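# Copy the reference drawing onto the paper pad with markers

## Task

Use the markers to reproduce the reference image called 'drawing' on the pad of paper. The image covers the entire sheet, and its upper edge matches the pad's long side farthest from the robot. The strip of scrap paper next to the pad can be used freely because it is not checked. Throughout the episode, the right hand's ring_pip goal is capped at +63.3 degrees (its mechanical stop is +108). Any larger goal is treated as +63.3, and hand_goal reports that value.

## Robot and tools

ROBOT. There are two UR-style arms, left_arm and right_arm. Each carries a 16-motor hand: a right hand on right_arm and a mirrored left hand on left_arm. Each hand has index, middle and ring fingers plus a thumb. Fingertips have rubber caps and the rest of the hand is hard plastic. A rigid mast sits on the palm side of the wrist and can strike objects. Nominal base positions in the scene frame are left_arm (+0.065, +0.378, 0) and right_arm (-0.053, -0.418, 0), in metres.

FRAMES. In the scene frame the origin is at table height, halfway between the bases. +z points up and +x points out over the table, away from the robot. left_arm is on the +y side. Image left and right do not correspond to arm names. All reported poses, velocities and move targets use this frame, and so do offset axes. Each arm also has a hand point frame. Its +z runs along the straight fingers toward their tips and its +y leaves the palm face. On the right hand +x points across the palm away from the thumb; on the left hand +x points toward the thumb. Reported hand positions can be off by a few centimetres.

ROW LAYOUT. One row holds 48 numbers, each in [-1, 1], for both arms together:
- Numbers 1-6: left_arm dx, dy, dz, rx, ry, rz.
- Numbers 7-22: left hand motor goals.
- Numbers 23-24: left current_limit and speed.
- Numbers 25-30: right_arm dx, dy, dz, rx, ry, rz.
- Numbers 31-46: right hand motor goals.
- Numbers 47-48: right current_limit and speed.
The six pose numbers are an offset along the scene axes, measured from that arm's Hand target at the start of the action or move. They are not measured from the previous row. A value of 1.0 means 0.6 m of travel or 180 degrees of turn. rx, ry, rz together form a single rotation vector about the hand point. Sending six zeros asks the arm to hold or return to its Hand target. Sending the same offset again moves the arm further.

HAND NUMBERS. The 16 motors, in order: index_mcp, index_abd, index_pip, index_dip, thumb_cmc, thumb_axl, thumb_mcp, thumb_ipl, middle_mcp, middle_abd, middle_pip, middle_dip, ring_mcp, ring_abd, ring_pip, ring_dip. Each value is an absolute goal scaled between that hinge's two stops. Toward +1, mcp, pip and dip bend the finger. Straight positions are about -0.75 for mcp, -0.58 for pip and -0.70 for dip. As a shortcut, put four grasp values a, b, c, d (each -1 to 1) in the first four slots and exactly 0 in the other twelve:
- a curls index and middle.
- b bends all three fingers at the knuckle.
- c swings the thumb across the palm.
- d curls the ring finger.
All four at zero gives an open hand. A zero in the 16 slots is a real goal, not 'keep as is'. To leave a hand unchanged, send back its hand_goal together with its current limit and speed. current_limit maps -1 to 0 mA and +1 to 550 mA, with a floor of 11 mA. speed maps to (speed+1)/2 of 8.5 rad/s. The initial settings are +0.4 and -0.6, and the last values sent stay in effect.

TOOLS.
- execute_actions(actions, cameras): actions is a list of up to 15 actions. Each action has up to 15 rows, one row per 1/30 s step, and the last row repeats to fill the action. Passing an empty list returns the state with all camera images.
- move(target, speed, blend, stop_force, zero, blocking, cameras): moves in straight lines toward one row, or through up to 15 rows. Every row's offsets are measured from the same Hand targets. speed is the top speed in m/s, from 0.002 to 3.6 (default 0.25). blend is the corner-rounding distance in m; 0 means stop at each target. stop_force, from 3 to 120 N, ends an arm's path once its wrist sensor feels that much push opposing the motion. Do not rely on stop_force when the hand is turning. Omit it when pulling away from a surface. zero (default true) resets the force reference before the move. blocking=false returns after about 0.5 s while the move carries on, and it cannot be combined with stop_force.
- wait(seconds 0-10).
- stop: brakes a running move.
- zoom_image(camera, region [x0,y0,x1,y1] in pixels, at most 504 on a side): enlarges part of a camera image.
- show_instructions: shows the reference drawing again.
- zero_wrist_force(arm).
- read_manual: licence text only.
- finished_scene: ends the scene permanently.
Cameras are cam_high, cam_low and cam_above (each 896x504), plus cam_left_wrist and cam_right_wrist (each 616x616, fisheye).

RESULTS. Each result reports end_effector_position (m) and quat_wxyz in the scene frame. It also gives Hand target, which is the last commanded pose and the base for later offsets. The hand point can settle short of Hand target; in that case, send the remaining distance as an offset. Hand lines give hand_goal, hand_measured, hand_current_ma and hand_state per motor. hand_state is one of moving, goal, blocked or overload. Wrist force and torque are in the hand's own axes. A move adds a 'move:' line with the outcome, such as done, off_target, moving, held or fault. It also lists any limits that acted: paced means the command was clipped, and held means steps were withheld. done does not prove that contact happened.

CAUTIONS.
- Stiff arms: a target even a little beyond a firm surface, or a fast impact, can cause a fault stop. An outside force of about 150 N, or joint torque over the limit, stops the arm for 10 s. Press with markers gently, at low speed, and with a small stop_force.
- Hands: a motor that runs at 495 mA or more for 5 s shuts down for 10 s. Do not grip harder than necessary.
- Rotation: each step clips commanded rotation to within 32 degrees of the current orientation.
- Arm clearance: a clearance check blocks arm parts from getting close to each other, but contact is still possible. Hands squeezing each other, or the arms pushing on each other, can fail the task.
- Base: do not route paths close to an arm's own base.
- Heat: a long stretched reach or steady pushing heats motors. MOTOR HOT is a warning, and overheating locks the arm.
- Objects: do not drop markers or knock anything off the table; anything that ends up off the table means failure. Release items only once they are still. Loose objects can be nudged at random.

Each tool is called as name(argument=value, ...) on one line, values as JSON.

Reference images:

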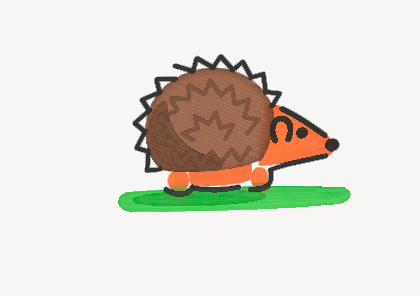

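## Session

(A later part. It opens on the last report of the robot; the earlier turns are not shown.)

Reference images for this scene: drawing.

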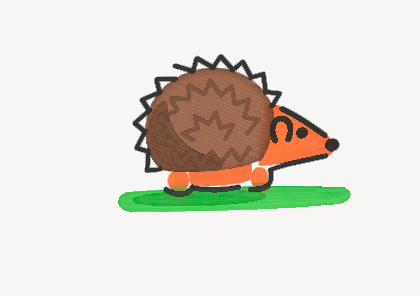

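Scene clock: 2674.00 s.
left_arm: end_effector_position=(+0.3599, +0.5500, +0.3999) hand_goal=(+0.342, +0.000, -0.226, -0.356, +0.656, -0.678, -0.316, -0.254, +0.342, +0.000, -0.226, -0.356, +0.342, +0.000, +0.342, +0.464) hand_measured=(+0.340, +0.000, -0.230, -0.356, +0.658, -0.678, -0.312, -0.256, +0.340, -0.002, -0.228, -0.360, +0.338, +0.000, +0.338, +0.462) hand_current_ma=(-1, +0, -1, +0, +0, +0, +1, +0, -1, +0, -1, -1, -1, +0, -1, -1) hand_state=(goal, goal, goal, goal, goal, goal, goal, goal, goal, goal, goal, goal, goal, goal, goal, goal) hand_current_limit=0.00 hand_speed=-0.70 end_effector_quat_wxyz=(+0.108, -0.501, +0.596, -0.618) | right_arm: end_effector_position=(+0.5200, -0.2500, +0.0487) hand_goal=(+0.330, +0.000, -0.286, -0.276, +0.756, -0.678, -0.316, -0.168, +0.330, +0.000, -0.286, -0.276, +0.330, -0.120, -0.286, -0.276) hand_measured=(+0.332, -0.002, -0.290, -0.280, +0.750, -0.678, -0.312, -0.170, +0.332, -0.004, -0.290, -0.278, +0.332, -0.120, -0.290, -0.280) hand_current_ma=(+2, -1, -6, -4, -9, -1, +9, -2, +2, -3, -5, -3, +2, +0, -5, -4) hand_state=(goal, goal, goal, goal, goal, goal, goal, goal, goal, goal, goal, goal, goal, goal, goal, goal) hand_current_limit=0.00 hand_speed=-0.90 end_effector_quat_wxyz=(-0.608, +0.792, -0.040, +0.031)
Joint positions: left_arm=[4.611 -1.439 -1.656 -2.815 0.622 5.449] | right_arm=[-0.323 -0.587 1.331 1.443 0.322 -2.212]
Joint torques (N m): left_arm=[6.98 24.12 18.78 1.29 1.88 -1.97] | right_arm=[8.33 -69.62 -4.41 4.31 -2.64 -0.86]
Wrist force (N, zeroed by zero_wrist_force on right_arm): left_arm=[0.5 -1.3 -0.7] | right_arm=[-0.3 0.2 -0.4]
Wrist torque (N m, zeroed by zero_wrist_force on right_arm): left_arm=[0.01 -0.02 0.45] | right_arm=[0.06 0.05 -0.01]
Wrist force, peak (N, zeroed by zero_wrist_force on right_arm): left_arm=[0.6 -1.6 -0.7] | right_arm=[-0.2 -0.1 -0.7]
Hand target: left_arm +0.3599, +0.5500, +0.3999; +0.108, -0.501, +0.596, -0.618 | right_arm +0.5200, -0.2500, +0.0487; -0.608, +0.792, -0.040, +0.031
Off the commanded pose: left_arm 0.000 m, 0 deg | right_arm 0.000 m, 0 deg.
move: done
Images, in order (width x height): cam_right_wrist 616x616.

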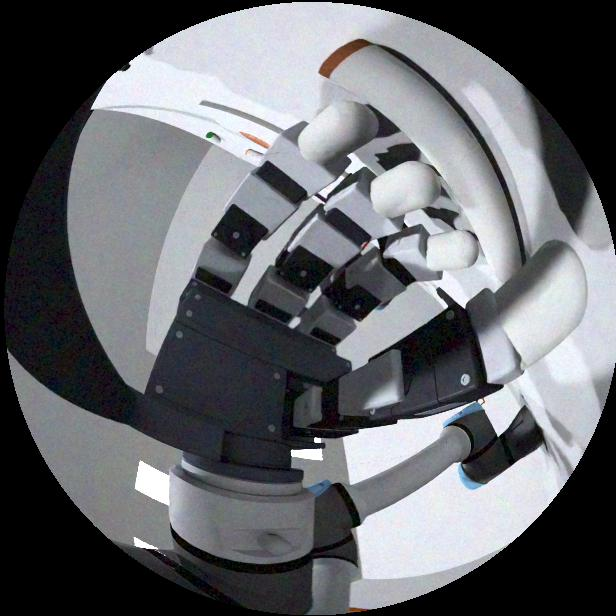

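move(target=[[0,0,0,0,0,0,0.33,0,-0.285,-0.275,0.757,-0.677,-0.315,-0.168,0.33,0,-0.285,-0.275,0.33,-0.12,-0.285,-0.275,0,-0.8,0,0,0.1,0,0,0,0.33,0,-0.285,-0.275,0.757,-0.677,-0.315,-0.168,0.33,0,-0.285,-0.275,0.33,-0.12,-0.285,-0.275,0,-0.9],[0.4002,-0.6667,-0.1332,0.295,0.0505,-0.2252,0.33,0,-0.285,-0.275,0.757,-0.677,-0.315,-0.168,0.33,0,-0.285,-0.275,0.33,-0.12,-0.285,-0.275,0,-0.8,-0.2,-0.5,0.4189,0,0,-0.2456,0.33,0,-0.285,-0.275,0.757,-0.677,-0.315,-0.168,0.33,0,-0.285,-0.275,0.33,-0.12,-0.285,-0.275,0,-0.9]], speed=[0.05,0.2], cameras=["cam_above","cam_left_wrist","cam_high"])

Scene clock: 2750.47 s.
left_arm: end_effector_position=(+0.6001, +0.1500, +0.3199) hand_goal=(+0.330, +0.000, -0.286, -0.276, +0.756, -0.678, -0.316, -0.168, +0.330, +0.000, -0.286, -0.276, +0.330, -0.120, -0.286, -0.276) hand_measured=(+0.324, +0.000, -0.286, -0.278, +0.758, -0.678, -0.314, -0.168, +0.324, +0.000, -0.286, -0.280, +0.324, -0.116, -0.286, -0.274) hand_current_ma=(-2, +0, +0, -1, +0, +0, +1, +0, -3, +0, +0, -1, -3, +1, +0, +1) hand_state=(goal, goal, goal, goal, goal, goal, goal, goal, goal, goal, goal, goal, goal, goal, goal, goal) hand_current_limit=0.00 hand_speed=-0.80 end_effector_quat_wxyz=(+0.058, -0.216, +0.941, -0.252) | right_arm: end_effector_position=(+0.4000, -0.5500, +0.3002) hand_goal=(+0.330, +0.000, -0.286, -0.276, +0.756, -0.678, -0.316, -0.168, +0.330, +0.000, -0.286, -0.276, +0.330, -0.120, -0.286, -0.276) hand_measured=(+0.332, -0.002, -0.290, -0.280, +0.750, -0.678, -0.312, -0.170, +0.332, -0.004, -0.290, -0.278, +0.332, -0.120, -0.290, -0.280) hand_current_ma=(+1, -1, -5, -4, -7, -1, +7, -2, +1, -3, -4, -3, +1, +0, -4, -4) hand_state=(goal, goal, goal, goal, goal, goal, goal, goal, goal, goal, goal, goal, goal, goal, goal, goal) hand_current_limit=0.00 hand_speed=-0.90 end_effector_quat_wxyz=(-0.552, +0.719, -0.335, +0.258)
Joint positions: left_arm=[3.063 -1.73 -1.538 -1.157 1.128 4.107] | right_arm=[-1.078 -1.253 1.727 1.672 0.313 -2.17]
Joint torques (N m): left_arm=[-6.33 32.22 19.53 4.81 -1.52 2.04] | right_arm=[5.41 -10.05 -5.5 -0.22 -3.24 -0.06]
Wrist force (N, zeroed by zero_wrist_force on right_arm): left_arm=[0.3 -0.7 -0.5] | right_arm=[-0.5 0.1 -0.2]
Wrist torque (N m, zeroed by zero_wrist_force on right_arm): left_arm=[0.27 -0.03 0.20] | right_arm=[0.04 0.05 -0.03]
Wrist force, peak (N, zeroed by zero_wrist_force on right_arm): left_arm=[-0.3 -1.2 -5.8] | right_arm=[0.1 -0.5 -1.3]
Hand target: left_arm +0.6001, +0.1500, +0.3199; +0.058, -0.216, +0.941, -0.252 | right_arm +0.4000, -0.5500, +0.3001; -0.552, +0.719, -0.335, +0.257
Off the commanded pose: left_arm 0.000 m, 0 deg | right_arm 0.000 m, 0 deg.
move: done
Images, in order (width x height): cam_high 896x504, cam_above 896x504, cam_left_wrist 616x616.

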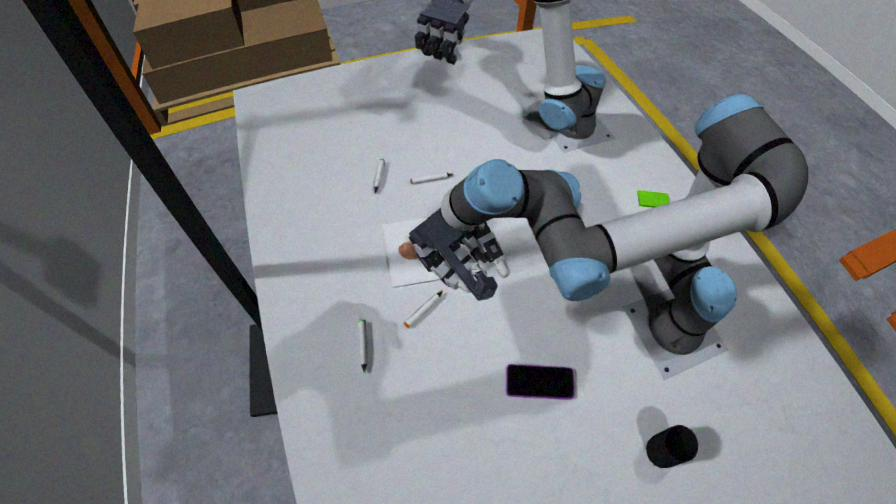

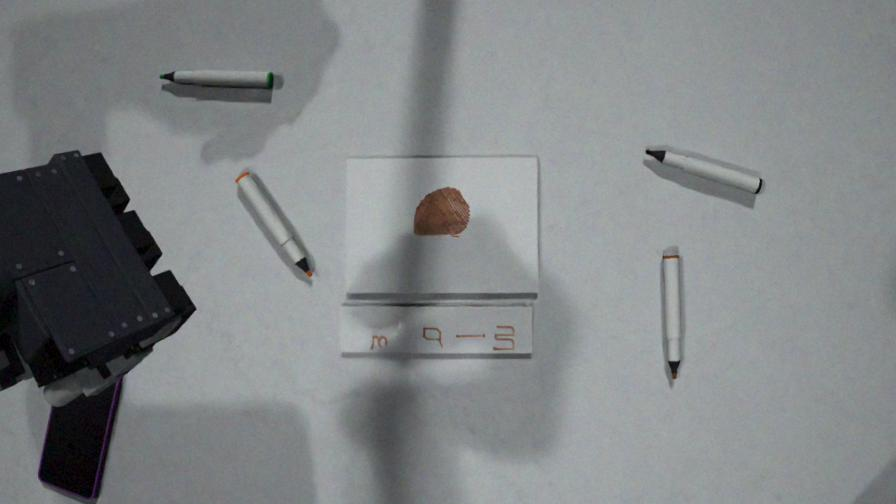

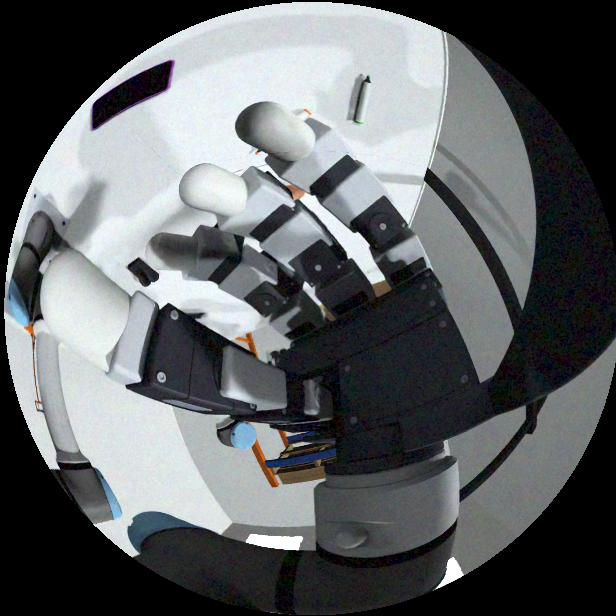

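move(target=[0.1605,-0.2195,-0.3333,-0.2248,-0.1095,0,0.33,0,-0.285,-0.275,0.757,-0.677,-0.315,-0.168,0.33,0,-0.285,-0.275,0.33,-0.12,-0.285,-0.275,0,-0.8,0,0,0,0,0,0,0.33,0,-0.285,-0.275,0.757,-0.677,-0.315,-0.168,0.33,0,-0.285,-0.275,0.33,-0.12,-0.285,-0.275,0,-0.9], speed=0.15, cameras=["cam_above","cam_left_wrist"])

Scene clock: 2758.30 s.
left_arm: end_effector_position=(+0.6964, +0.0183, +0.1199) hand_goal=(+0.330, +0.000, -0.286, -0.276, +0.756, -0.678, -0.316, -0.168, +0.330, +0.000, -0.286, -0.276, +0.330, -0.120, -0.286, -0.276) hand_measured=(+0.326, +0.000, -0.286, -0.278, +0.756, -0.678, -0.314, -0.168, +0.326, +0.000, -0.286, -0.280, +0.326, -0.116, -0.286, -0.274) hand_current_ma=(-1, +0, +0, -1, +0, +0, +1, +0, -1, +0, +0, -1, -1, +1, +0, +1) hand_state=(goal, goal, goal, goal, goal, goal, goal, goal, goal, goal, goal, goal, goal, goal, goal, goal) hand_current_limit=0.00 hand_speed=-0.80 end_effector_quat_wxyz=(+0.137, -0.178, +0.773, -0.593) | right_arm: end_effector_position=(+0.4000, -0.5500, +0.3001) hand_goal=(+0.330, +0.000, -0.286, -0.276, +0.756, -0.678, -0.316, -0.168, +0.330, +0.000, -0.286, -0.276, +0.330, -0.120, -0.286, -0.276) hand_measured=(+0.332, -0.002, -0.290, -0.280, +0.750, -0.678, -0.312, -0.170, +0.332, -0.004, -0.290, -0.278, +0.332, -0.120, -0.290, -0.280) hand_current_ma=(+1, -1, -5, -4, -7, -1, +7, -2, +1, -3, -4, -3, +1, +0, -4, -4) hand_state=(goal, goal, goal, goal, goal, goal, goal, goal, goal, goal, goal, goal, goal, goal, goal, goal) hand_current_limit=0.00 hand_speed=-0.90 end_effector_quat_wxyz=(-0.552, +0.719, -0.335, +0.257)
Joint positions: left_arm=[3.086 -2.297 -1.741 0.399 0.575 3.57] | right_arm=[-1.078 -1.253 1.727 1.672 0.313 -2.17]
Joint torques (N m): left_arm=[4.3 51.57 3.75 3.92 1.8 -0.15] | right_arm=[9.2 -9.9 -4.75 -0.23 -3.25 1.54]
Wrist force (N, zeroed by zero_wrist_force on right_arm): left_arm=[0.7 -1.2 -0.7] | right_arm=[-0.4 0.3 -0.4]
Wrist torque (N m, zeroed by zero_wrist_force on right_arm): left_arm=[0.04 -0.14 0.23] | right_arm=[0.09 0.04 -0.01]
Wrist force, peak (N, zeroed by zero_wrist_force on right_arm): left_arm=[0.6 -1.8 -0.5] | right_arm=[-0.4 0.3 -0.4]
Hand target: left_arm +0.6964, +0.0183, +0.1200; +0.137, -0.178, +0.773, -0.593 | right_arm +0.4000, -0.5500, +0.3001; -0.552, +0.719, -0.335, +0.257
Off the commanded pose: left_arm 0.000 m, 0 deg | right_arm 0.000 m, 0 deg.
move: done
Images, in order (width x height): cam_above 896x504, cam_left_wrist 616x616.

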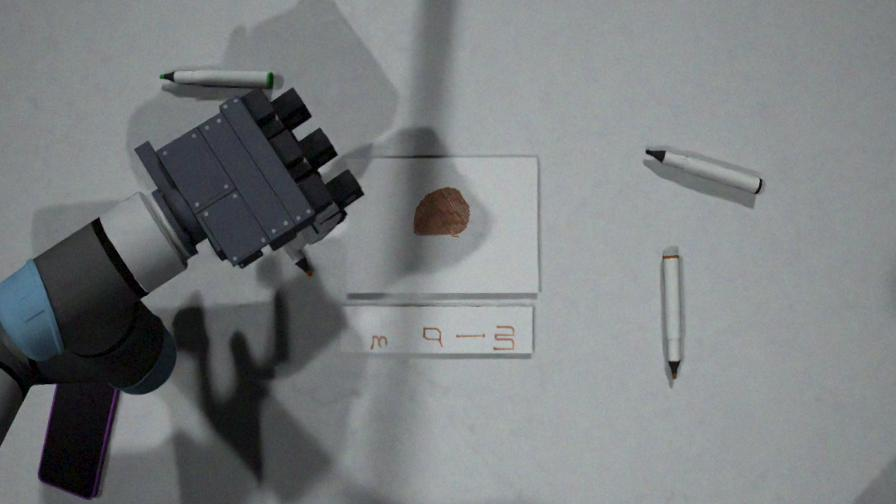

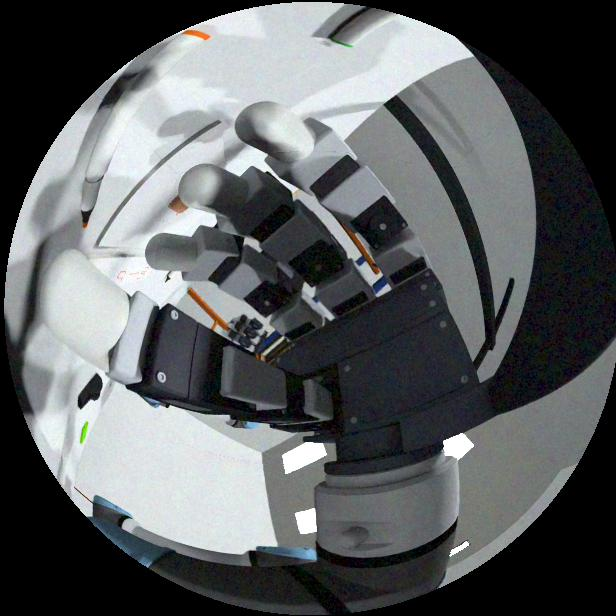

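move(target=[0,0,-0.09,0,0,0,0.33,0,-0.285,-0.275,0.757,-0.677,-0.315,-0.168,0.33,0,-0.285,-0.275,0.33,-0.12,-0.285,-0.275,0,-0.8,0,0,0,0,0,0,0.33,0,-0.285,-0.275,0.757,-0.677,-0.315,-0.168,0.33,0,-0.285,-0.275,0.33,-0.12,-0.285,-0.275,0,-0.9], speed=0.08, cameras=["cam_above","cam_left_wrist"])

zoom_image(camera="cam_above", region=[130, 60, 390, 300])

zoom_image(camera="cam_left_wrist", region=[20, 10, 340, 330])

Scene clock: 2765.33 s.
left_arm: end_effector_position=(+0.6964, +0.0183, +0.0658) hand_goal=(+0.330, +0.000, -0.286, -0.276, +0.756, -0.678, -0.316, -0.168, +0.330, +0.000, -0.286, -0.276, +0.330, -0.120, -0.286, -0.276) hand_measured=(+0.326, +0.000, -0.286, -0.278, +0.756, -0.678, -0.314, -0.168, +0.326, +0.000, -0.286, -0.280, +0.326, -0.116, -0.286, -0.274) hand_current_ma=(-1, +0, +0, -1, +0, +0, +1, +0, -1, +0, +0, -1, -1, +1, +0, +1) hand_state=(goal, goal, goal, goal, goal, goal, goal, goal, goal, goal, goal, goal, goal, goal, goal, goal) hand_current_limit=0.00 hand_speed=-0.80 end_effector_quat_wxyz=(+0.137, -0.178, +0.773, -0.593) end_effector_velocity=(+0.000, +0.000, +0.002) end_effector_angular_velocity=(+0.000, +0.001, +0.000) | right_arm: end_effector_position=(+0.4000, -0.5500, +0.3001) hand_goal=(+0.330, +0.000, -0.286, -0.276, +0.756, -0.678, -0.316, -0.168, +0.330, +0.000, -0.286, -0.276, +0.330, -0.120, -0.286, -0.276) hand_measured=(+0.332, -0.002, -0.290, -0.280, +0.750, -0.678, -0.312, -0.170, +0.332, -0.004, -0.290, -0.278, +0.332, -0.120, -0.290, -0.280) hand_current_ma=(+1, -1, -5, -4, -7, -1, +7, -2, +1, -3, -4, -3, +1, +0, -4, -4) hand_state=(goal, goal, goal, goal, goal, goal, goal, goal, goal, goal, goal, goal, goal, goal, goal, goal) hand_current_limit=0.00 hand_speed=-0.90 end_effector_quat_wxyz=(-0.552, +0.719, -0.335, +0.257)
Joint positions: left_arm=[3.086 -2.402 -1.735 0.499 0.575 3.57] | right_arm=[-1.078 -1.253 1.727 1.672 0.313 -2.17]
Joint velocities: left_arm=[0 0.004 0 -0.005 0 -0.001] | right_arm=[within noise]
Joint torques (N m): left_arm=[4.19 61.46 18.87 0.4 1.48 -1.91] | right_arm=[9.63 -9.6 -6.49 -0.18 -3.22 1.28]
Wrist force (N, zeroed by zero_wrist_force on right_arm): left_arm=[0.5 -1.1 -0.5] | right_arm=[-0.3 0.1 0.0]
Wrist torque (N m, zeroed by zero_wrist_force on right_arm): left_arm=[0.04 -0.10 0.22] | right_arm=[0.04 0.01 -0.02]
Wrist force, peak (N, zeroed by zero_wrist_force on right_arm): left_arm=[0.8 -3.1 -0.9] | right_arm=[-0.5 -0.2 -0.4]
Hand target: left_arm +0.6964, +0.0183, +0.0660; +0.137, -0.178, +0.773, -0.593 | right_arm +0.4000, -0.5500, +0.3001; -0.552, +0.719, -0.335, +0.257
Off the commanded pose: left_arm 0.000 m, 0 deg | right_arm 0.000 m, 0 deg.
move: done
Images, in order (width x height): cam_above 896x504, cam_left_wrist 616x616.

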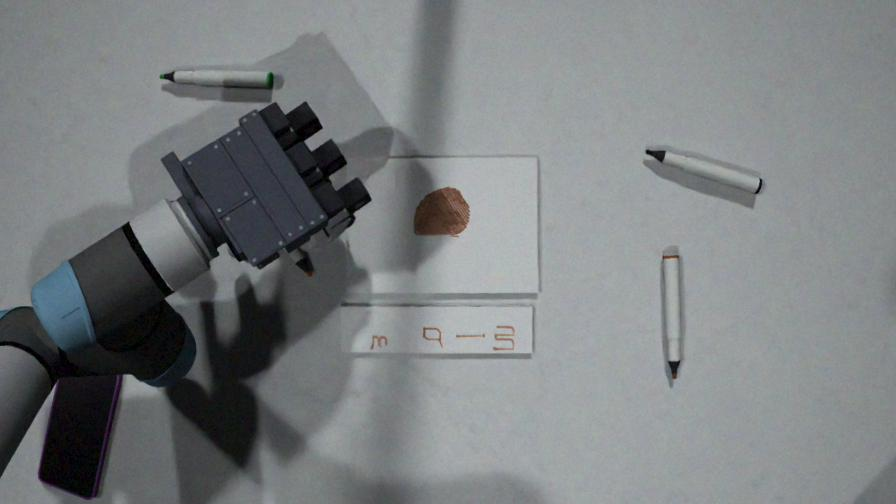

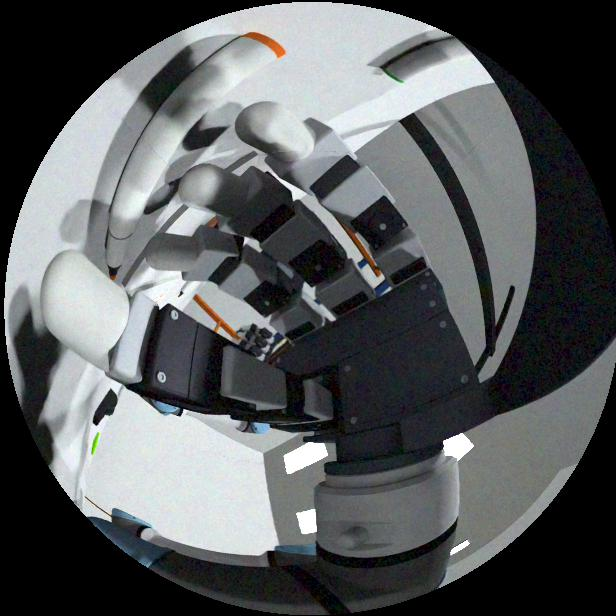

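Scaled by 1.938.

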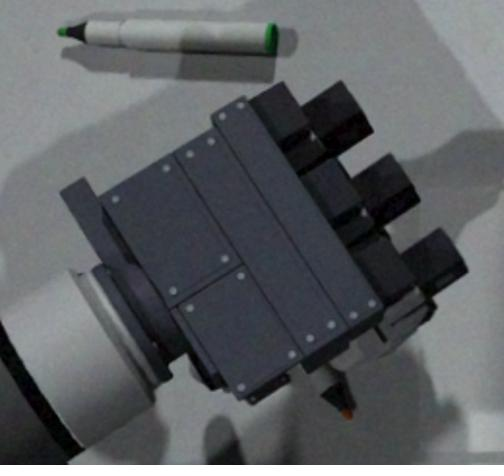

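Scaled by 1.575 from the camera's 616x616 image, which has a finer 880x880 frame.

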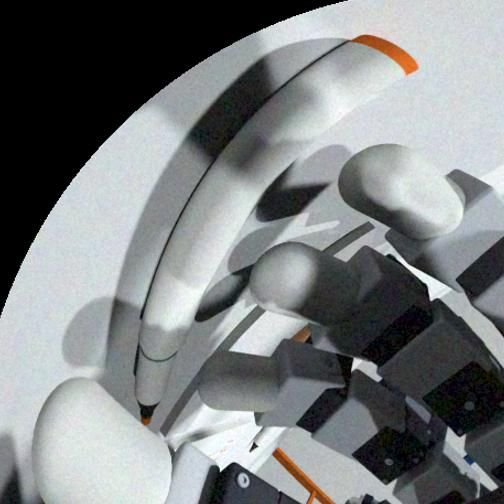

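zero_wrist_force(arm="left_arm")

move(target=[0,0,-0.04,0,0,0.0056,0.33,0,-0.285,-0.275,0.757,-0.677,-0.315,-0.168,0.33,0,-0.285,-0.275,0.33,-0.12,-0.285,-0.275,0,-0.8,0,0,0,0,0,0,0.33,0,-0.285,-0.275,0.757,-0.677,-0.315,-0.168,0.33,0,-0.285,-0.275,0.33,-0.12,-0.285,-0.275,0,-0.9], speed=0.01, stop_force=3, cameras=["cam_left_wrist"])

zoom_image(camera="cam_left_wrist", region=[20, 10, 340, 330])

Wrist force sensor zeroed.

Scene clock: 2801.30 s.
left_arm: end_effector_position=(+0.6964, +0.0183, +0.0481) hand_goal=(+0.330, +0.000, -0.286, -0.276, +0.756, -0.678, -0.316, -0.168, +0.330, +0.000, -0.286, -0.276, +0.330, -0.120, -0.286, -0.276) hand_measured=(+0.328, +0.000, -0.286, -0.276, +0.756, -0.678, -0.314, -0.168, +0.324, +0.000, -0.284, -0.270, +0.326, -0.116, -0.286, -0.274) hand_current_ma=(-1, +0, +0, +0, +0, +0, +1, +0, -3, +0, +1, +2, -1, +1, +0, +1) hand_state=(goal, goal, goal, goal, goal, goal, goal, goal, goal, goal, goal, goal, goal, goal, goal, goal) hand_current_limit=0.00 hand_speed=-0.80 end_effector_quat_wxyz=(+0.141, -0.183, +0.772, -0.592) | right_arm: end_effector_position=(+0.4000, -0.5500, +0.3001) hand_goal=(+0.330, +0.000, -0.286, -0.276, +0.756, -0.678, -0.316, -0.168, +0.330, +0.000, -0.286, -0.276, +0.330, -0.120, -0.286, -0.276) hand_measured=(+0.332, -0.002, -0.290, -0.280, +0.750, -0.678, -0.312, -0.170, +0.332, -0.004, -0.290, -0.278, +0.332, -0.120, -0.290, -0.280) hand_current_ma=(+1, -1, -5, -4, -7, -1, +7, -2, +1, -3, -4, -3, +1, +0, -4, -4) hand_state=(goal, goal, goal, goal, goal, goal, goal, goal, goal, goal, goal, goal, goal, goal, goal, goal) hand_current_limit=0.00 hand_speed=-0.90 end_effector_quat_wxyz=(-0.552, +0.719, -0.335, +0.257)
Joint positions: left_arm=[3.084 -2.437 -1.734 0.543 0.588 3.557] | right_arm=[-1.078 -1.253 1.727 1.672 0.313 -2.17]
Joint torques (N m): left_arm=[5.55 60.31 2.57 1.06 -3.18 2.25] | right_arm=[9.64 -9.84 -9.27 -0.13 -3.21 1.5]
Wrist force (N, zeroed by zero_wrist_force): left_arm=[0.1 -1.6 0.4] | right_arm=[0.0 0.1 -0.1]
Wrist torque (N m, zeroed by zero_wrist_force): left_arm=[-0.06 -0.01 0.06] | right_arm=[0.04 -0.01 0.02]
Wrist force, peak (N, zeroed by zero_wrist_force): left_arm=[0.0 -7.5 1.1] | right_arm=[-0.4 0.5 -0.2]
Hand target: left_arm +0.6964, +0.0183, +0.0481; +0.141, -0.183, +0.772, -0.592 (not the last commanded pose) | right_arm +0.4000, -0.5500, +0.3001; -0.552, +0.719, -0.335, +0.257
Off the commanded pose: left_arm 0.006 m, 0 deg | right_arm 0.000 m, 0 deg.
move: contact (left_arm)
Images, in order (width x height): cam_left_wrist 616x616.

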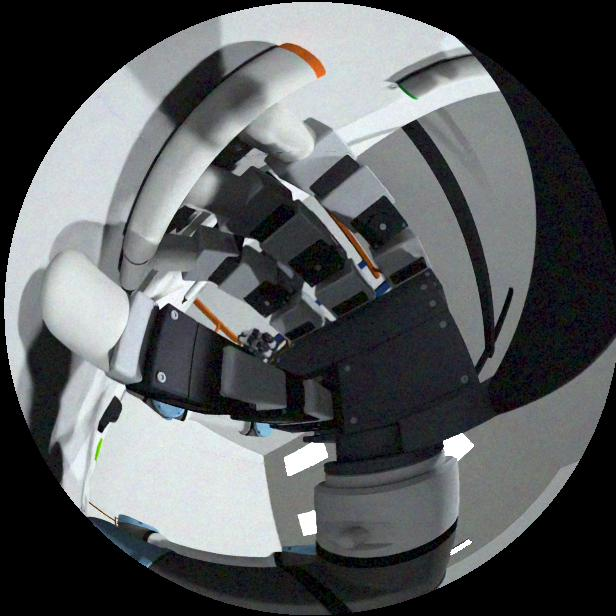

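Scaled by 1.575 from the camera's 616x616 image, which has a finer 880x880 frame.

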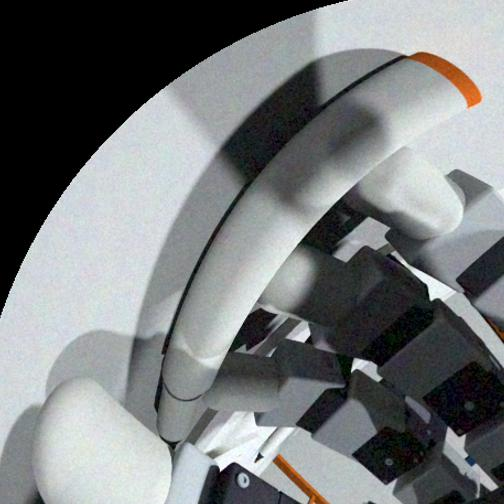

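move(target=[0,0,0.0017,0,0,0,0.33,0,-0.285,-0.275,0.757,-0.677,-0.315,-0.168,0.33,0,-0.285,-0.275,0.33,-0.12,-0.285,-0.275,0,-0.8,0,0,0,0,0,0,0.33,0,-0.285,-0.275,0.757,-0.677,-0.315,-0.168,0.33,0,-0.285,-0.275,0.33,-0.12,-0.285,-0.275,0,-0.9], speed=0.01)

move(target=[0,0,0,0,0,0,0.33,0,-0.285,-0.275,0.757,-0.677,0.1,-0.168,0.33,0,-0.285,-0.275,0.33,-0.12,-0.285,-0.275,0,-0.9,0,0,0,0,0,0,0.33,0,-0.285,-0.275,0.757,-0.677,-0.315,-0.168,0.33,0,-0.285,-0.275,0.33,-0.12,-0.285,-0.275,0,-0.9], cameras=["cam_left_wrist","cam_above"])

zoom_image(camera="cam_left_wrist", region=[20, 10, 340, 330])

zoom_image(camera="cam_above", region=[130, 60, 390, 300])

Scene clock: 2809.07 s.
left_arm: end_effector_position=(+0.6964, +0.0183, +0.0491) hand_goal=(+0.330, +0.000, -0.286, -0.276, +0.756, -0.678, -0.316, -0.168, +0.330, +0.000, -0.286, -0.276, +0.330, -0.120, -0.286, -0.276) hand_measured=(+0.328, +0.000, -0.286, -0.276, +0.756, -0.678, -0.314, -0.168, +0.326, +0.000, -0.284, -0.274, +0.326, -0.116, -0.286, -0.274) hand_current_ma=(-1, +0, +0, +0, +0, +0, +1, +0, -1, +0, +0, +1, -1, +1, +0, +1) hand_state=(goal, goal, goal, goal, goal, goal, goal, goal, goal, goal, goal, goal, goal, goal, goal, goal) hand_current_limit=0.00 hand_speed=-0.80 end_effector_quat_wxyz=(+0.141, -0.183, +0.772, -0.592) | right_arm: end_effector_position=(+0.4000, -0.5500, +0.3001) hand_goal=(+0.330, +0.000, -0.286, -0.276, +0.756, -0.678, -0.316, -0.168, +0.330, +0.000, -0.286, -0.276, +0.330, -0.120, -0.286, -0.276) hand_measured=(+0.332, -0.002, -0.290, -0.280, +0.750, -0.678, -0.312, -0.170, +0.332, -0.004, -0.290, -0.278, +0.332, -0.120, -0.290, -0.280) hand_current_ma=(+1, -1, -5, -4, -7, -1, +7, -2, +1, -3, -4, -3, +1, +0, -4, -4) hand_state=(goal, goal, goal, goal, goal, goal, goal, goal, goal, goal, goal, goal, goal, goal, goal, goal) hand_current_limit=0.00 hand_speed=-0.90 end_effector_quat_wxyz=(-0.552, +0.719, -0.335, +0.257)
Joint positions: left_arm=[3.084 -2.435 -1.734 0.542 0.588 3.557] | right_arm=[-1.078 -1.253 1.727 1.672 0.313 -2.17]
Joint torques (N m): left_arm=[5.03 59.13 2.07 0.65 -3.27 2.14] | right_arm=[9.16 -10.18 -11.03 -0.04 -3.29 1.36]
Wrist force (N, zeroed by zero_wrist_force): left_arm=[0.1 -0.2 0.0] | right_arm=[-0.2 -0.1 -0.1]
Wrist torque (N m, zeroed by zero_wrist_force): left_arm=[-0.02 -0.01 0.01] | right_arm=[0.01 0.01 -0.01]
Wrist force, peak (N, zeroed by zero_wrist_force): left_arm=[0.0 -2.0 0.2] | right_arm=[-0.1 0.0 -0.7]
Hand target: left_arm +0.6964, +0.0183, +0.0491; +0.141, -0.183, +0.772, -0.592 | right_arm +0.4000, -0.5500, +0.3001; -0.552, +0.719, -0.335, +0.257
Off the commanded pose: left_arm 0.000 m, 0 deg | right_arm 0.000 m, 0 deg.
move: done

Scene clock: 2810.40 s.
left_arm: end_effector_position=(+0.6964, +0.0183, +0.0491) hand_goal=(+0.330, +0.000, -0.286, -0.276, +0.756, -0.678, +0.100, -0.168, +0.330, +0.000, -0.286, -0.276, +0.330, -0.120, -0.286, -0.276) hand_measured=(+0.322, +0.000, -0.288, -0.276, +0.756, -0.678, -0.086, -0.186, +0.318, +0.000, -0.288, -0.274, +0.326, -0.116, -0.286, -0.274) hand_current_ma=(-4, +0, +0, +0, +0, +0, -275, -26, -9, +0, +0, +0, -2, +1, +0, +0) hand_state=(goal, goal, goal, goal, goal, goal, blocked, goal, goal, goal, goal, goal, goal, goal, goal, goal) hand_current_limit=0.00 hand_speed=-0.90 end_effector_quat_wxyz=(+0.141, -0.183, +0.772, -0.592) | right_arm: end_effector_position=(+0.4000, -0.5500, +0.3001) hand_goal=(+0.330, +0.000, -0.286, -0.276, +0.756, -0.678, -0.316, -0.168, +0.330, +0.000, -0.286, -0.276, +0.330, -0.120, -0.286, -0.276) hand_measured=(+0.332, -0.002, -0.290, -0.280, +0.750, -0.678, -0.312, -0.170, +0.332, -0.004, -0.290, -0.278, +0.332, -0.120, -0.290, -0.280) hand_current_ma=(+1, -1, -5, -4, -7, -1, +7, -2, +1, -3, -4, -3, +1, +0, -4, -4) hand_state=(goal, goal, goal, goal, goal, goal, goal, goal, goal, goal, goal, goal, goal, goal, goal, goal) hand_current_limit=0.00 hand_speed=-0.90 end_effector_quat_wxyz=(-0.552, +0.719, -0.335, +0.257)
Joint positions: left_arm=[3.084 -2.435 -1.734 0.542 0.588 3.557] | right_arm=[-1.078 -1.253 1.727 1.672 0.313 -2.17]
Joint torques (N m): left_arm=[4.01 45.19 4.51 3.43 -3.09 2.14] | right_arm=[9.69 -9.96 -11.52 -0.02 -3.23 1.31]
Wrist force (N, zeroed by zero_wrist_force): left_arm=[0.2 -5.1 -2.1] | right_arm=[-0.1 -0.1 -0.4]
Wrist torque (N m, zeroed by zero_wrist_force): left_arm=[-0.46 -0.06 0.08] | right_arm=[0.04 0.00 0.01]
Wrist force, peak (N, zeroed by zero_wrist_force): left_arm=[0.2 -5.3 -2.0] | right_arm=[-0.4 0.1 -0.5]
Hand target: left_arm +0.6964, +0.0183, +0.0491; +0.141, -0.183, +0.772, -0.592 | right_arm +0.4000, -0.5500, +0.3001; -0.552, +0.719, -0.335, +0.257
Off the commanded pose: left_arm 0.000 m, 0 deg | right_arm 0.000 m, 0 deg.
move: done
Images, in order (width x height): cam_above 896x504, cam_left_wrist 616x616.

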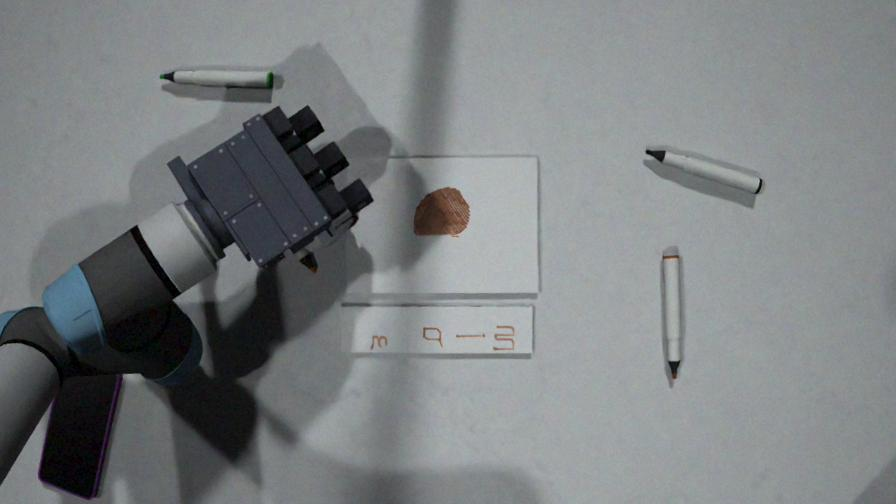

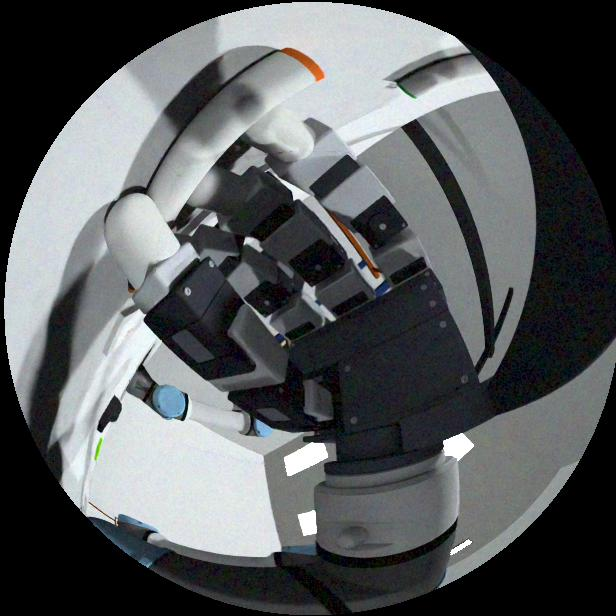

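Scaled by 1.575 from the camera's 616x616 image, which has a finer 880x880 frame.

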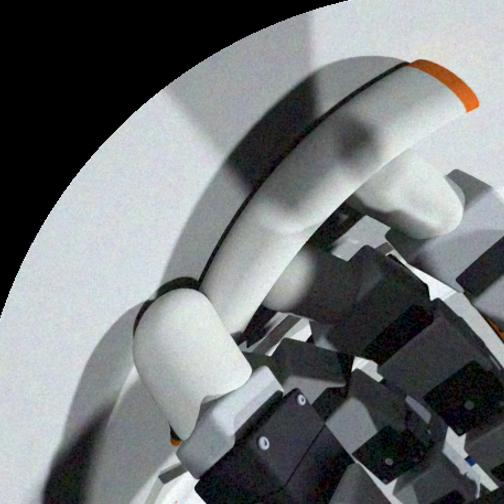

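Scaled by 1.938.

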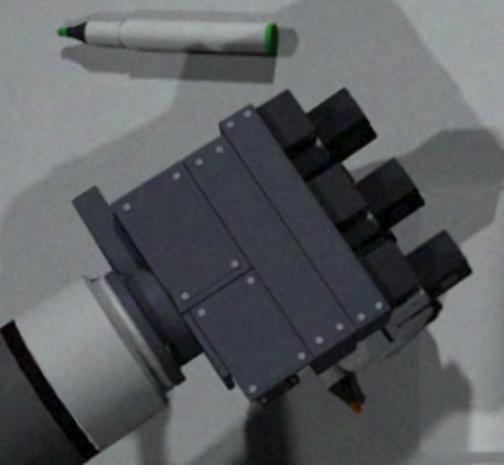

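move(target=[0,0,0,0,0,0,0.40,0,-0.285,-0.275,0.757,-0.677,0.2,-0.168,0.37,0,-0.285,-0.275,0.40,-0.12,-0.285,-0.275,0.3,-0.9,0,0,0,0,0,0,0.33,0,-0.285,-0.275,0.757,-0.677,-0.315,-0.168,0.33,0,-0.285,-0.275,0.33,-0.12,-0.285,-0.275,0,-0.9])

move(target=[0,0,0,0,0,0,0.43,0,-0.285,-0.275,0.757,-0.677,0.4,-0.168,0.40,0,-0.285,-0.275,0.43,-0.12,-0.285,-0.275,0.7,-0.9,0,0,0,0,0,0,0.33,0,-0.285,-0.275,0.757,-0.677,-0.315,-0.168,0.33,0,-0.285,-0.275,0.33,-0.12,-0.285,-0.275,0,-0.9], cameras=["cam_left_wrist"])

zoom_image(camera="cam_left_wrist", region=[20, 10, 340, 330])

Scene clock: 2815.10 s.
left_arm: end_effector_position=(+0.6964, +0.0183, +0.0491) hand_goal=(+0.400, +0.000, -0.286, -0.276, +0.756, -0.678, +0.200, -0.168, +0.370, +0.000, -0.286, -0.276, +0.400, -0.120, -0.286, -0.276) hand_measured=(+0.338, +0.000, -0.298, -0.276, +0.756, -0.678, -0.084, -0.196, +0.326, +0.000, -0.292, -0.276, +0.338, -0.116, -0.294, -0.276) hand_current_ma=(-124, +0, -8, +0, +0, +0, -357, -49, -70, +0, -2, +0, -123, +1, -4, +0) hand_state=(blocked, goal, goal, goal, goal, goal, blocked, blocked, blocked, goal, goal, goal, blocked, goal, goal, goal) hand_current_limit=0.30 hand_speed=-0.90 end_effector_quat_wxyz=(+0.141, -0.183, +0.772, -0.592) | right_arm: end_effector_position=(+0.4000, -0.5500, +0.3001) hand_goal=(+0.330, +0.000, -0.286, -0.276, +0.756, -0.678, -0.316, -0.168, +0.330, +0.000, -0.286, -0.276, +0.330, -0.120, -0.286, -0.276) hand_measured=(+0.332, -0.002, -0.290, -0.280, +0.750, -0.678, -0.312, -0.170, +0.332, -0.004, -0.290, -0.278, +0.332, -0.120, -0.290, -0.280) hand_current_ma=(+1, -1, -5, -4, -7, -1, +7, -2, +1, -3, -4, -3, +1, +0, -4, -4) hand_state=(goal, goal, goal, goal, goal, goal, goal, goal, goal, goal, goal, goal, goal, goal, goal, goal) hand_current_limit=0.00 hand_speed=-0.90 end_effector_quat_wxyz=(-0.552, +0.719, -0.335, +0.257)
Joint positions: left_arm=[3.084 -2.435 -1.734 0.542 0.588 3.557] | right_arm=[-1.078 -1.253 1.727 1.672 0.313 -2.17]
Joint torques (N m): left_arm=[5.53 25.18 10.44 2.94 -1.29 1.9] | right_arm=[9.96 -9.71 -12.52 0.02 -3.25 1.22]
Wrist force (N, zeroed by zero_wrist_force): left_arm=[0.2 -4.6 -0.3] | right_arm=[-0.5 -0.1 0.2]
Wrist torque (N m, zeroed by zero_wrist_force): left_arm=[-0.32 -0.03 0.10] | right_arm=[-0.02 0.03 -0.02]
Wrist force, peak (N, zeroed by zero_wrist_force): left_arm=[0.2 -6.3 -0.4] | right_arm=[-0.7 -0.1 -0.2]
Hand target: left_arm +0.6964, +0.0183, +0.0491; +0.141, -0.183, +0.772, -0.592 | right_arm +0.4000, -0.5500, +0.3001; -0.552, +0.719, -0.335, +0.257
Off the commanded pose: left_arm 0.000 m, 0 deg | right_arm 0.000 m, 0 deg.
move: done

Scene clock: 2815.60 s.
left_arm: end_effector_position=(+0.6964, +0.0183, +0.0491) hand_goal=(+0.430, +0.000, -0.286, -0.276, +0.756, -0.678, +0.400, -0.168, +0.400, +0.000, -0.286, -0.276, +0.430, -0.120, -0.286, -0.276) hand_measured=(+0.350, +0.000, -0.304, -0.280, +0.756, -0.678, -0.084, -0.204, +0.338, +0.000, -0.296, -0.278, +0.350, -0.116, -0.300, -0.280) hand_current_ma=(-185, +0, -16, -2, +0, +0, -468, -73, -120, +0, -6, -1, -181, +1, -10, -2) hand_state=(blocked, goal, goal, goal, goal, goal, blocked, blocked, blocked, goal, goal, goal, blocked, goal, goal, goal) hand_current_limit=0.70 hand_speed=-0.90 end_effector_quat_wxyz=(+0.141, -0.183, +0.772, -0.592) | right_arm: end_effector_position=(+0.4000, -0.5500, +0.3001) hand_goal=(+0.330, +0.000, -0.286, -0.276, +0.756, -0.678, -0.316, -0.168, +0.330, +0.000, -0.286, -0.276, +0.330, -0.120, -0.286, -0.276) hand_measured=(+0.332, -0.002, -0.290, -0.280, +0.750, -0.678, -0.312, -0.170, +0.332, -0.004, -0.290, -0.278, +0.332, -0.120, -0.290, -0.280) hand_current_ma=(+1, -1, -5, -4, -7, -1, +7, -2, +1, -3, -4, -3, +1, +0, -4, -4) hand_state=(goal, goal, goal, goal, goal, goal, goal, goal, goal, goal, goal, goal, goal, goal, goal, goal) hand_current_limit=0.00 hand_speed=-0.90 end_effector_quat_wxyz=(-0.552, +0.719, -0.335, +0.257)
Joint positions: left_arm=[3.084 -2.435 -1.734 0.542 0.588 3.557] | right_arm=[-1.078 -1.253 1.727 1.672 0.313 -2.17]
Joint torques (N m): left_arm=[4.13 26.93 12.6 2.01 -1.12 2.05] | right_arm=[9.93 -10.23 -13.21 0.04 -3.19 1.2]
Wrist force (N, zeroed by zero_wrist_force): left_arm=[0.0 -2.3 -0.3] | right_arm=[0.1 -0.1 -0.4]
Wrist torque (N m, zeroed by zero_wrist_force): left_arm=[-0.16 -0.01 0.03] | right_arm=[0.03 -0.03 0.03]
Wrist force, peak (N, zeroed by zero_wrist_force): left_arm=[0.2 -4.6 -0.3] | right_arm=[-0.5 -0.3 -0.2]
Hand target: left_arm +0.6964, +0.0183, +0.0491; +0.141, -0.183, +0.772, -0.592 | right_arm +0.4000, -0.5500, +0.3001; -0.552, +0.719, -0.335, +0.257
Off the commanded pose: left_arm 0.000 m, 0 deg | right_arm 0.000 m, 0 deg.
move: done
Images, in order (width x height): cam_left_wrist 616x616.

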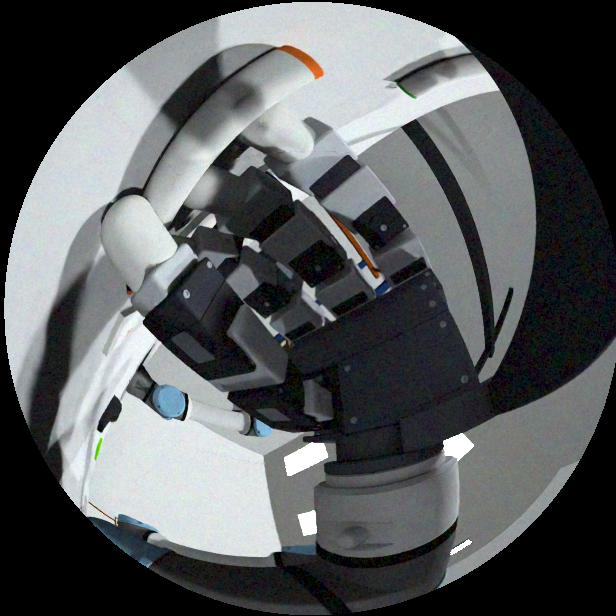

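Scaled by 1.575 from the camera's 616x616 image, which has a finer 880x880 frame.

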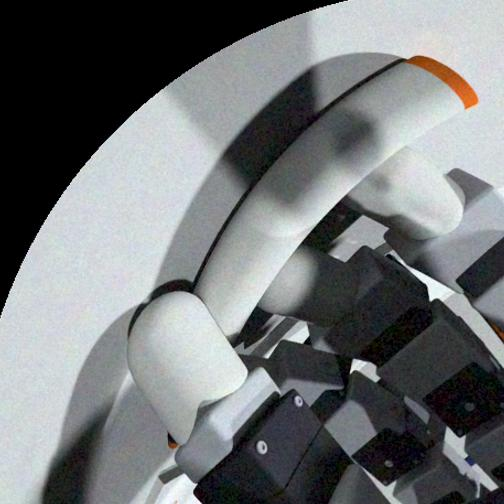

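move(target=[[0,0,0.1682,0,0,0,0.43,0,-0.285,-0.275,0.757,-0.677,0.4,-0.168,0.40,0,-0.285,-0.275,0.43,-0.12,-0.285,-0.275,0.7,-0.9,0,0,0,0,0,0,0.33,0,-0.285,-0.275,0.757,-0.677,-0.315,-0.168,0.33,0,-0.285,-0.275,0.33,-0.12,-0.285,-0.275,0,-0.9]], speed=0.03, cameras=["cam_left_wrist"])

move(target=[[-0.4857,-0.3455,0,0,0,-0.1778,0.43,0,-0.285,-0.275,0.757,-0.677,0.4,-0.168,0.40,0,-0.285,-0.275,0.43,-0.12,-0.285,-0.275,0.7,-0.9,0,0,0,0,0,0,0.33,0,-0.285,-0.275,0.757,-0.677,-0.315,-0.168,0.33,0,-0.285,-0.275,0.33,-0.12,-0.285,-0.275,0,-0.9],[-0.4857,-0.3455,-0.1417,0,0,-0.1778,0.43,0,-0.285,-0.275,0.757,-0.677,0.4,-0.168,0.40,0,-0.285,-0.275,0.43,-0.12,-0.285,-0.275,0.7,-0.9,0,0,0,0,0,0,0.33,0,-0.285,-0.275,0.757,-0.677,-0.315,-0.168,0.33,0,-0.285,-0.275,0.33,-0.12,-0.285,-0.275,0,-0.9]], speed=[0.12,0.08], cameras=["cam_above","cam_left_wrist"])

Scene clock: 2839.37 s.
left_arm: end_effector_position=(+0.6964, +0.0183, +0.1503) hand_goal=(+0.430, +0.000, -0.286, -0.276, +0.756, -0.678, +0.400, -0.168, +0.400, +0.000, -0.286, -0.276, +0.430, -0.120, -0.286, -0.276) hand_measured=(+0.350, +0.000, -0.308, -0.284, +0.754, -0.678, -0.084, -0.204, +0.340, +0.000, -0.298, -0.280, +0.352, -0.116, -0.300, -0.282) hand_current_ma=(-185, +0, -22, -4, +0, +0, -467, -73, -118, +0, -8, -2, -173, +1, -11, -2) hand_state=(blocked, goal, blocked, goal, goal, goal, blocked, blocked, blocked, goal, goal, goal, blocked, goal, goal, goal) hand_current_limit=0.70 hand_speed=-0.90 end_effector_quat_wxyz=(+0.141, -0.183, +0.772, -0.592) end_effector_velocity=(+0.000, +0.000, +0.000) end_effector_angular_velocity=(+0.000, -0.004, +0.000) | right_arm: end_effector_position=(+0.4000, -0.5500, +0.3001) hand_goal=(+0.330, +0.000, -0.286, -0.276, +0.756, -0.678, -0.316, -0.168, +0.330, +0.000, -0.286, -0.276, +0.330, -0.120, -0.286, -0.276) hand_measured=(+0.332, -0.002, -0.290, -0.280, +0.750, -0.678, -0.312, -0.170, +0.332, -0.004, -0.290, -0.278, +0.332, -0.120, -0.290, -0.280) hand_current_ma=(+1, -1, -5, -4, -7, -1, +7, -2, +1, -3, -4, -3, +1, +0, -4, -4) hand_state=(goal, goal, goal, goal, goal, goal, goal, goal, goal, goal, goal, goal, goal, goal, goal, goal) hand_current_limit=0.00 hand_speed=-0.90 end_effector_quat_wxyz=(-0.552, +0.719, -0.335, +0.257)
Joint positions: left_arm=[3.084 -2.241 -1.74 0.353 0.588 3.557] | right_arm=[-1.078 -1.253 1.727 1.672 0.313 -2.17]
Joint velocities: left_arm=[0 -0.001 0 0.005 0 0] | right_arm=[within noise]
Joint torques (N m): left_arm=[3.9 26.74 25.42 4.15 1.59 -0.12] | right_arm=[9.46 -9.56 -15.45 0 -3.29 1.19]
Wrist force (N, zeroed by zero_wrist_force): left_arm=[0.0 0.2 0.1] | right_arm=[-0.2 0.4 -0.3]
Wrist torque (N m, zeroed by zero_wrist_force): left_arm=[0.00 0.01 -0.02] | right_arm=[0.09 0.02 0.00]
Wrist force, peak (N, zeroed by zero_wrist_force): left_arm=[0.1 -2.9 -0.4] | right_arm=[-0.7 -0.2 -0.2]
Hand target: left_arm +0.6964, +0.0183, +0.1500; +0.141, -0.183, +0.772, -0.592 | right_arm +0.4000, -0.5500, +0.3001; -0.552, +0.719, -0.335, +0.257
Off the commanded pose: left_arm 0.000 m, 0 deg | right_arm 0.000 m, 0 deg.
move: done
Images, in order (width x height): cam_left_wrist 616x616.

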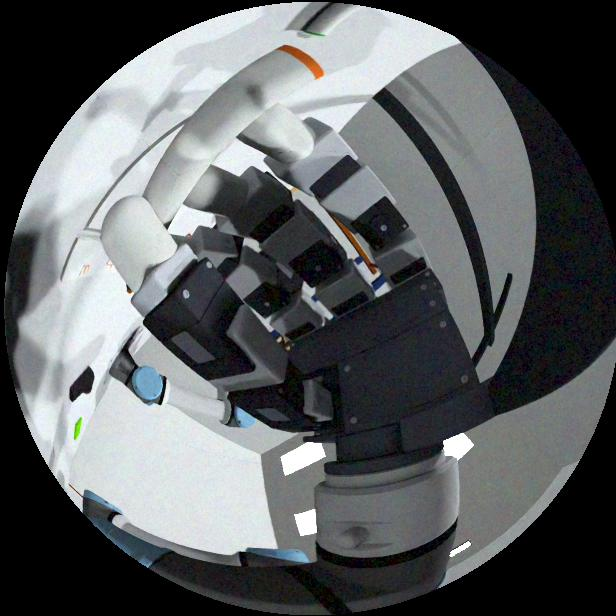

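Scene clock: 2843.93 s.
left_arm: end_effector_position=(+0.4050, -0.1890, +0.0649) hand_goal=(+0.430, +0.000, -0.286, -0.276, +0.756, -0.678, +0.400, -0.168, +0.400, +0.000, -0.286, -0.276, +0.430, -0.120, -0.286, -0.276) hand_measured=(+0.350, +0.000, -0.308, -0.284, +0.754, -0.678, -0.084, -0.204, +0.340, +0.000, -0.298, -0.282, +0.354, -0.116, -0.300, -0.282) hand_current_ma=(-185, +0, -22, -4, +0, +0, -468, -73, -117, +0, -8, -2, -171, +1, -11, -2) hand_state=(blocked, goal, blocked, goal, goal, goal, blocked, blocked, blocked, goal, goal, goal, blocked, goal, goal, goal) hand_current_limit=0.70 hand_speed=-0.90 end_effector_quat_wxyz=(-0.028, +0.037, +0.793, -0.608) | right_arm: end_effector_position=(+0.4000, -0.5500, +0.3001) hand_goal=(+0.330, +0.000, -0.286, -0.276, +0.756, -0.678, -0.316, -0.168, +0.330, +0.000, -0.286, -0.276, +0.330, -0.120, -0.286, -0.276) hand_measured=(+0.332, -0.002, -0.290, -0.280, +0.750, -0.678, -0.312, -0.170, +0.332, -0.004, -0.290, -0.278, +0.332, -0.120, -0.290, -0.280) hand_current_ma=(+1, -1, -5, -4, -7, -1, +7, -2, +1, -3, -4, -3, +1, +0, -4, -4) hand_state=(goal, goal, goal, goal, goal, goal, goal, goal, goal, goal, goal, goal, goal, goal, goal, goal) hand_current_limit=0.00 hand_speed=-0.90 end_effector_quat_wxyz=(-0.552, +0.719, -0.335, +0.257)
Joint positions: left_arm=[2.634 -2.315 -1.942 0.538 0.495 3.663] | right_arm=[-1.078 -1.253 1.727 1.672 0.313 -2.17]
Joint torques (N m): left_arm=[1.09 53.95 13.38 0.79 1.52 -1.69] | right_arm=[9.11 -9.65 -17.82 0.25 -3.23 0.9]
Wrist force (N, zeroed by zero_wrist_force): left_arm=[0.2 -0.1 -0.1] | right_arm=[-0.1 -0.1 0.1]
Wrist torque (N m, zeroed by zero_wrist_force): left_arm=[-0.03 -0.04 -0.15] | right_arm=[0.00 -0.01 0.01]
Wrist force, peak (N, zeroed by zero_wrist_force): left_arm=[-1.6 0.3 -0.6] | right_arm=[-0.5 -0.4 -0.3]
Hand target: left_arm +0.4049, -0.1890, +0.0650; -0.028, +0.037, +0.793, -0.608 | right_arm +0.4000, -0.5500, +0.3001; -0.552, +0.719, -0.335, +0.257
Off the commanded pose: left_arm 0.000 m, 0 deg | right_arm 0.000 m, 0 deg.
move: done
Images, in order (width x height): cam_above 896x504, cam_left_wrist 616x616.

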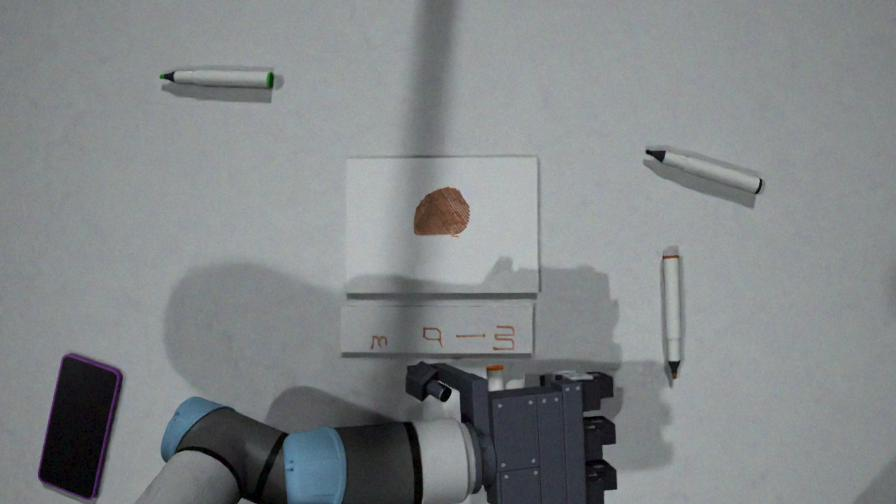

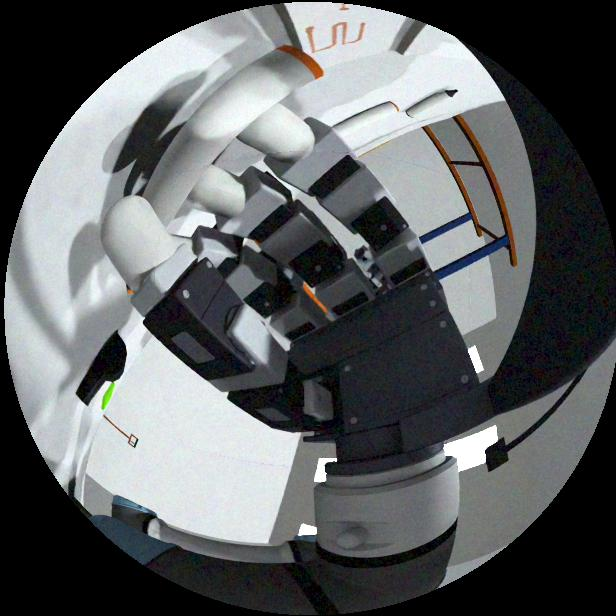

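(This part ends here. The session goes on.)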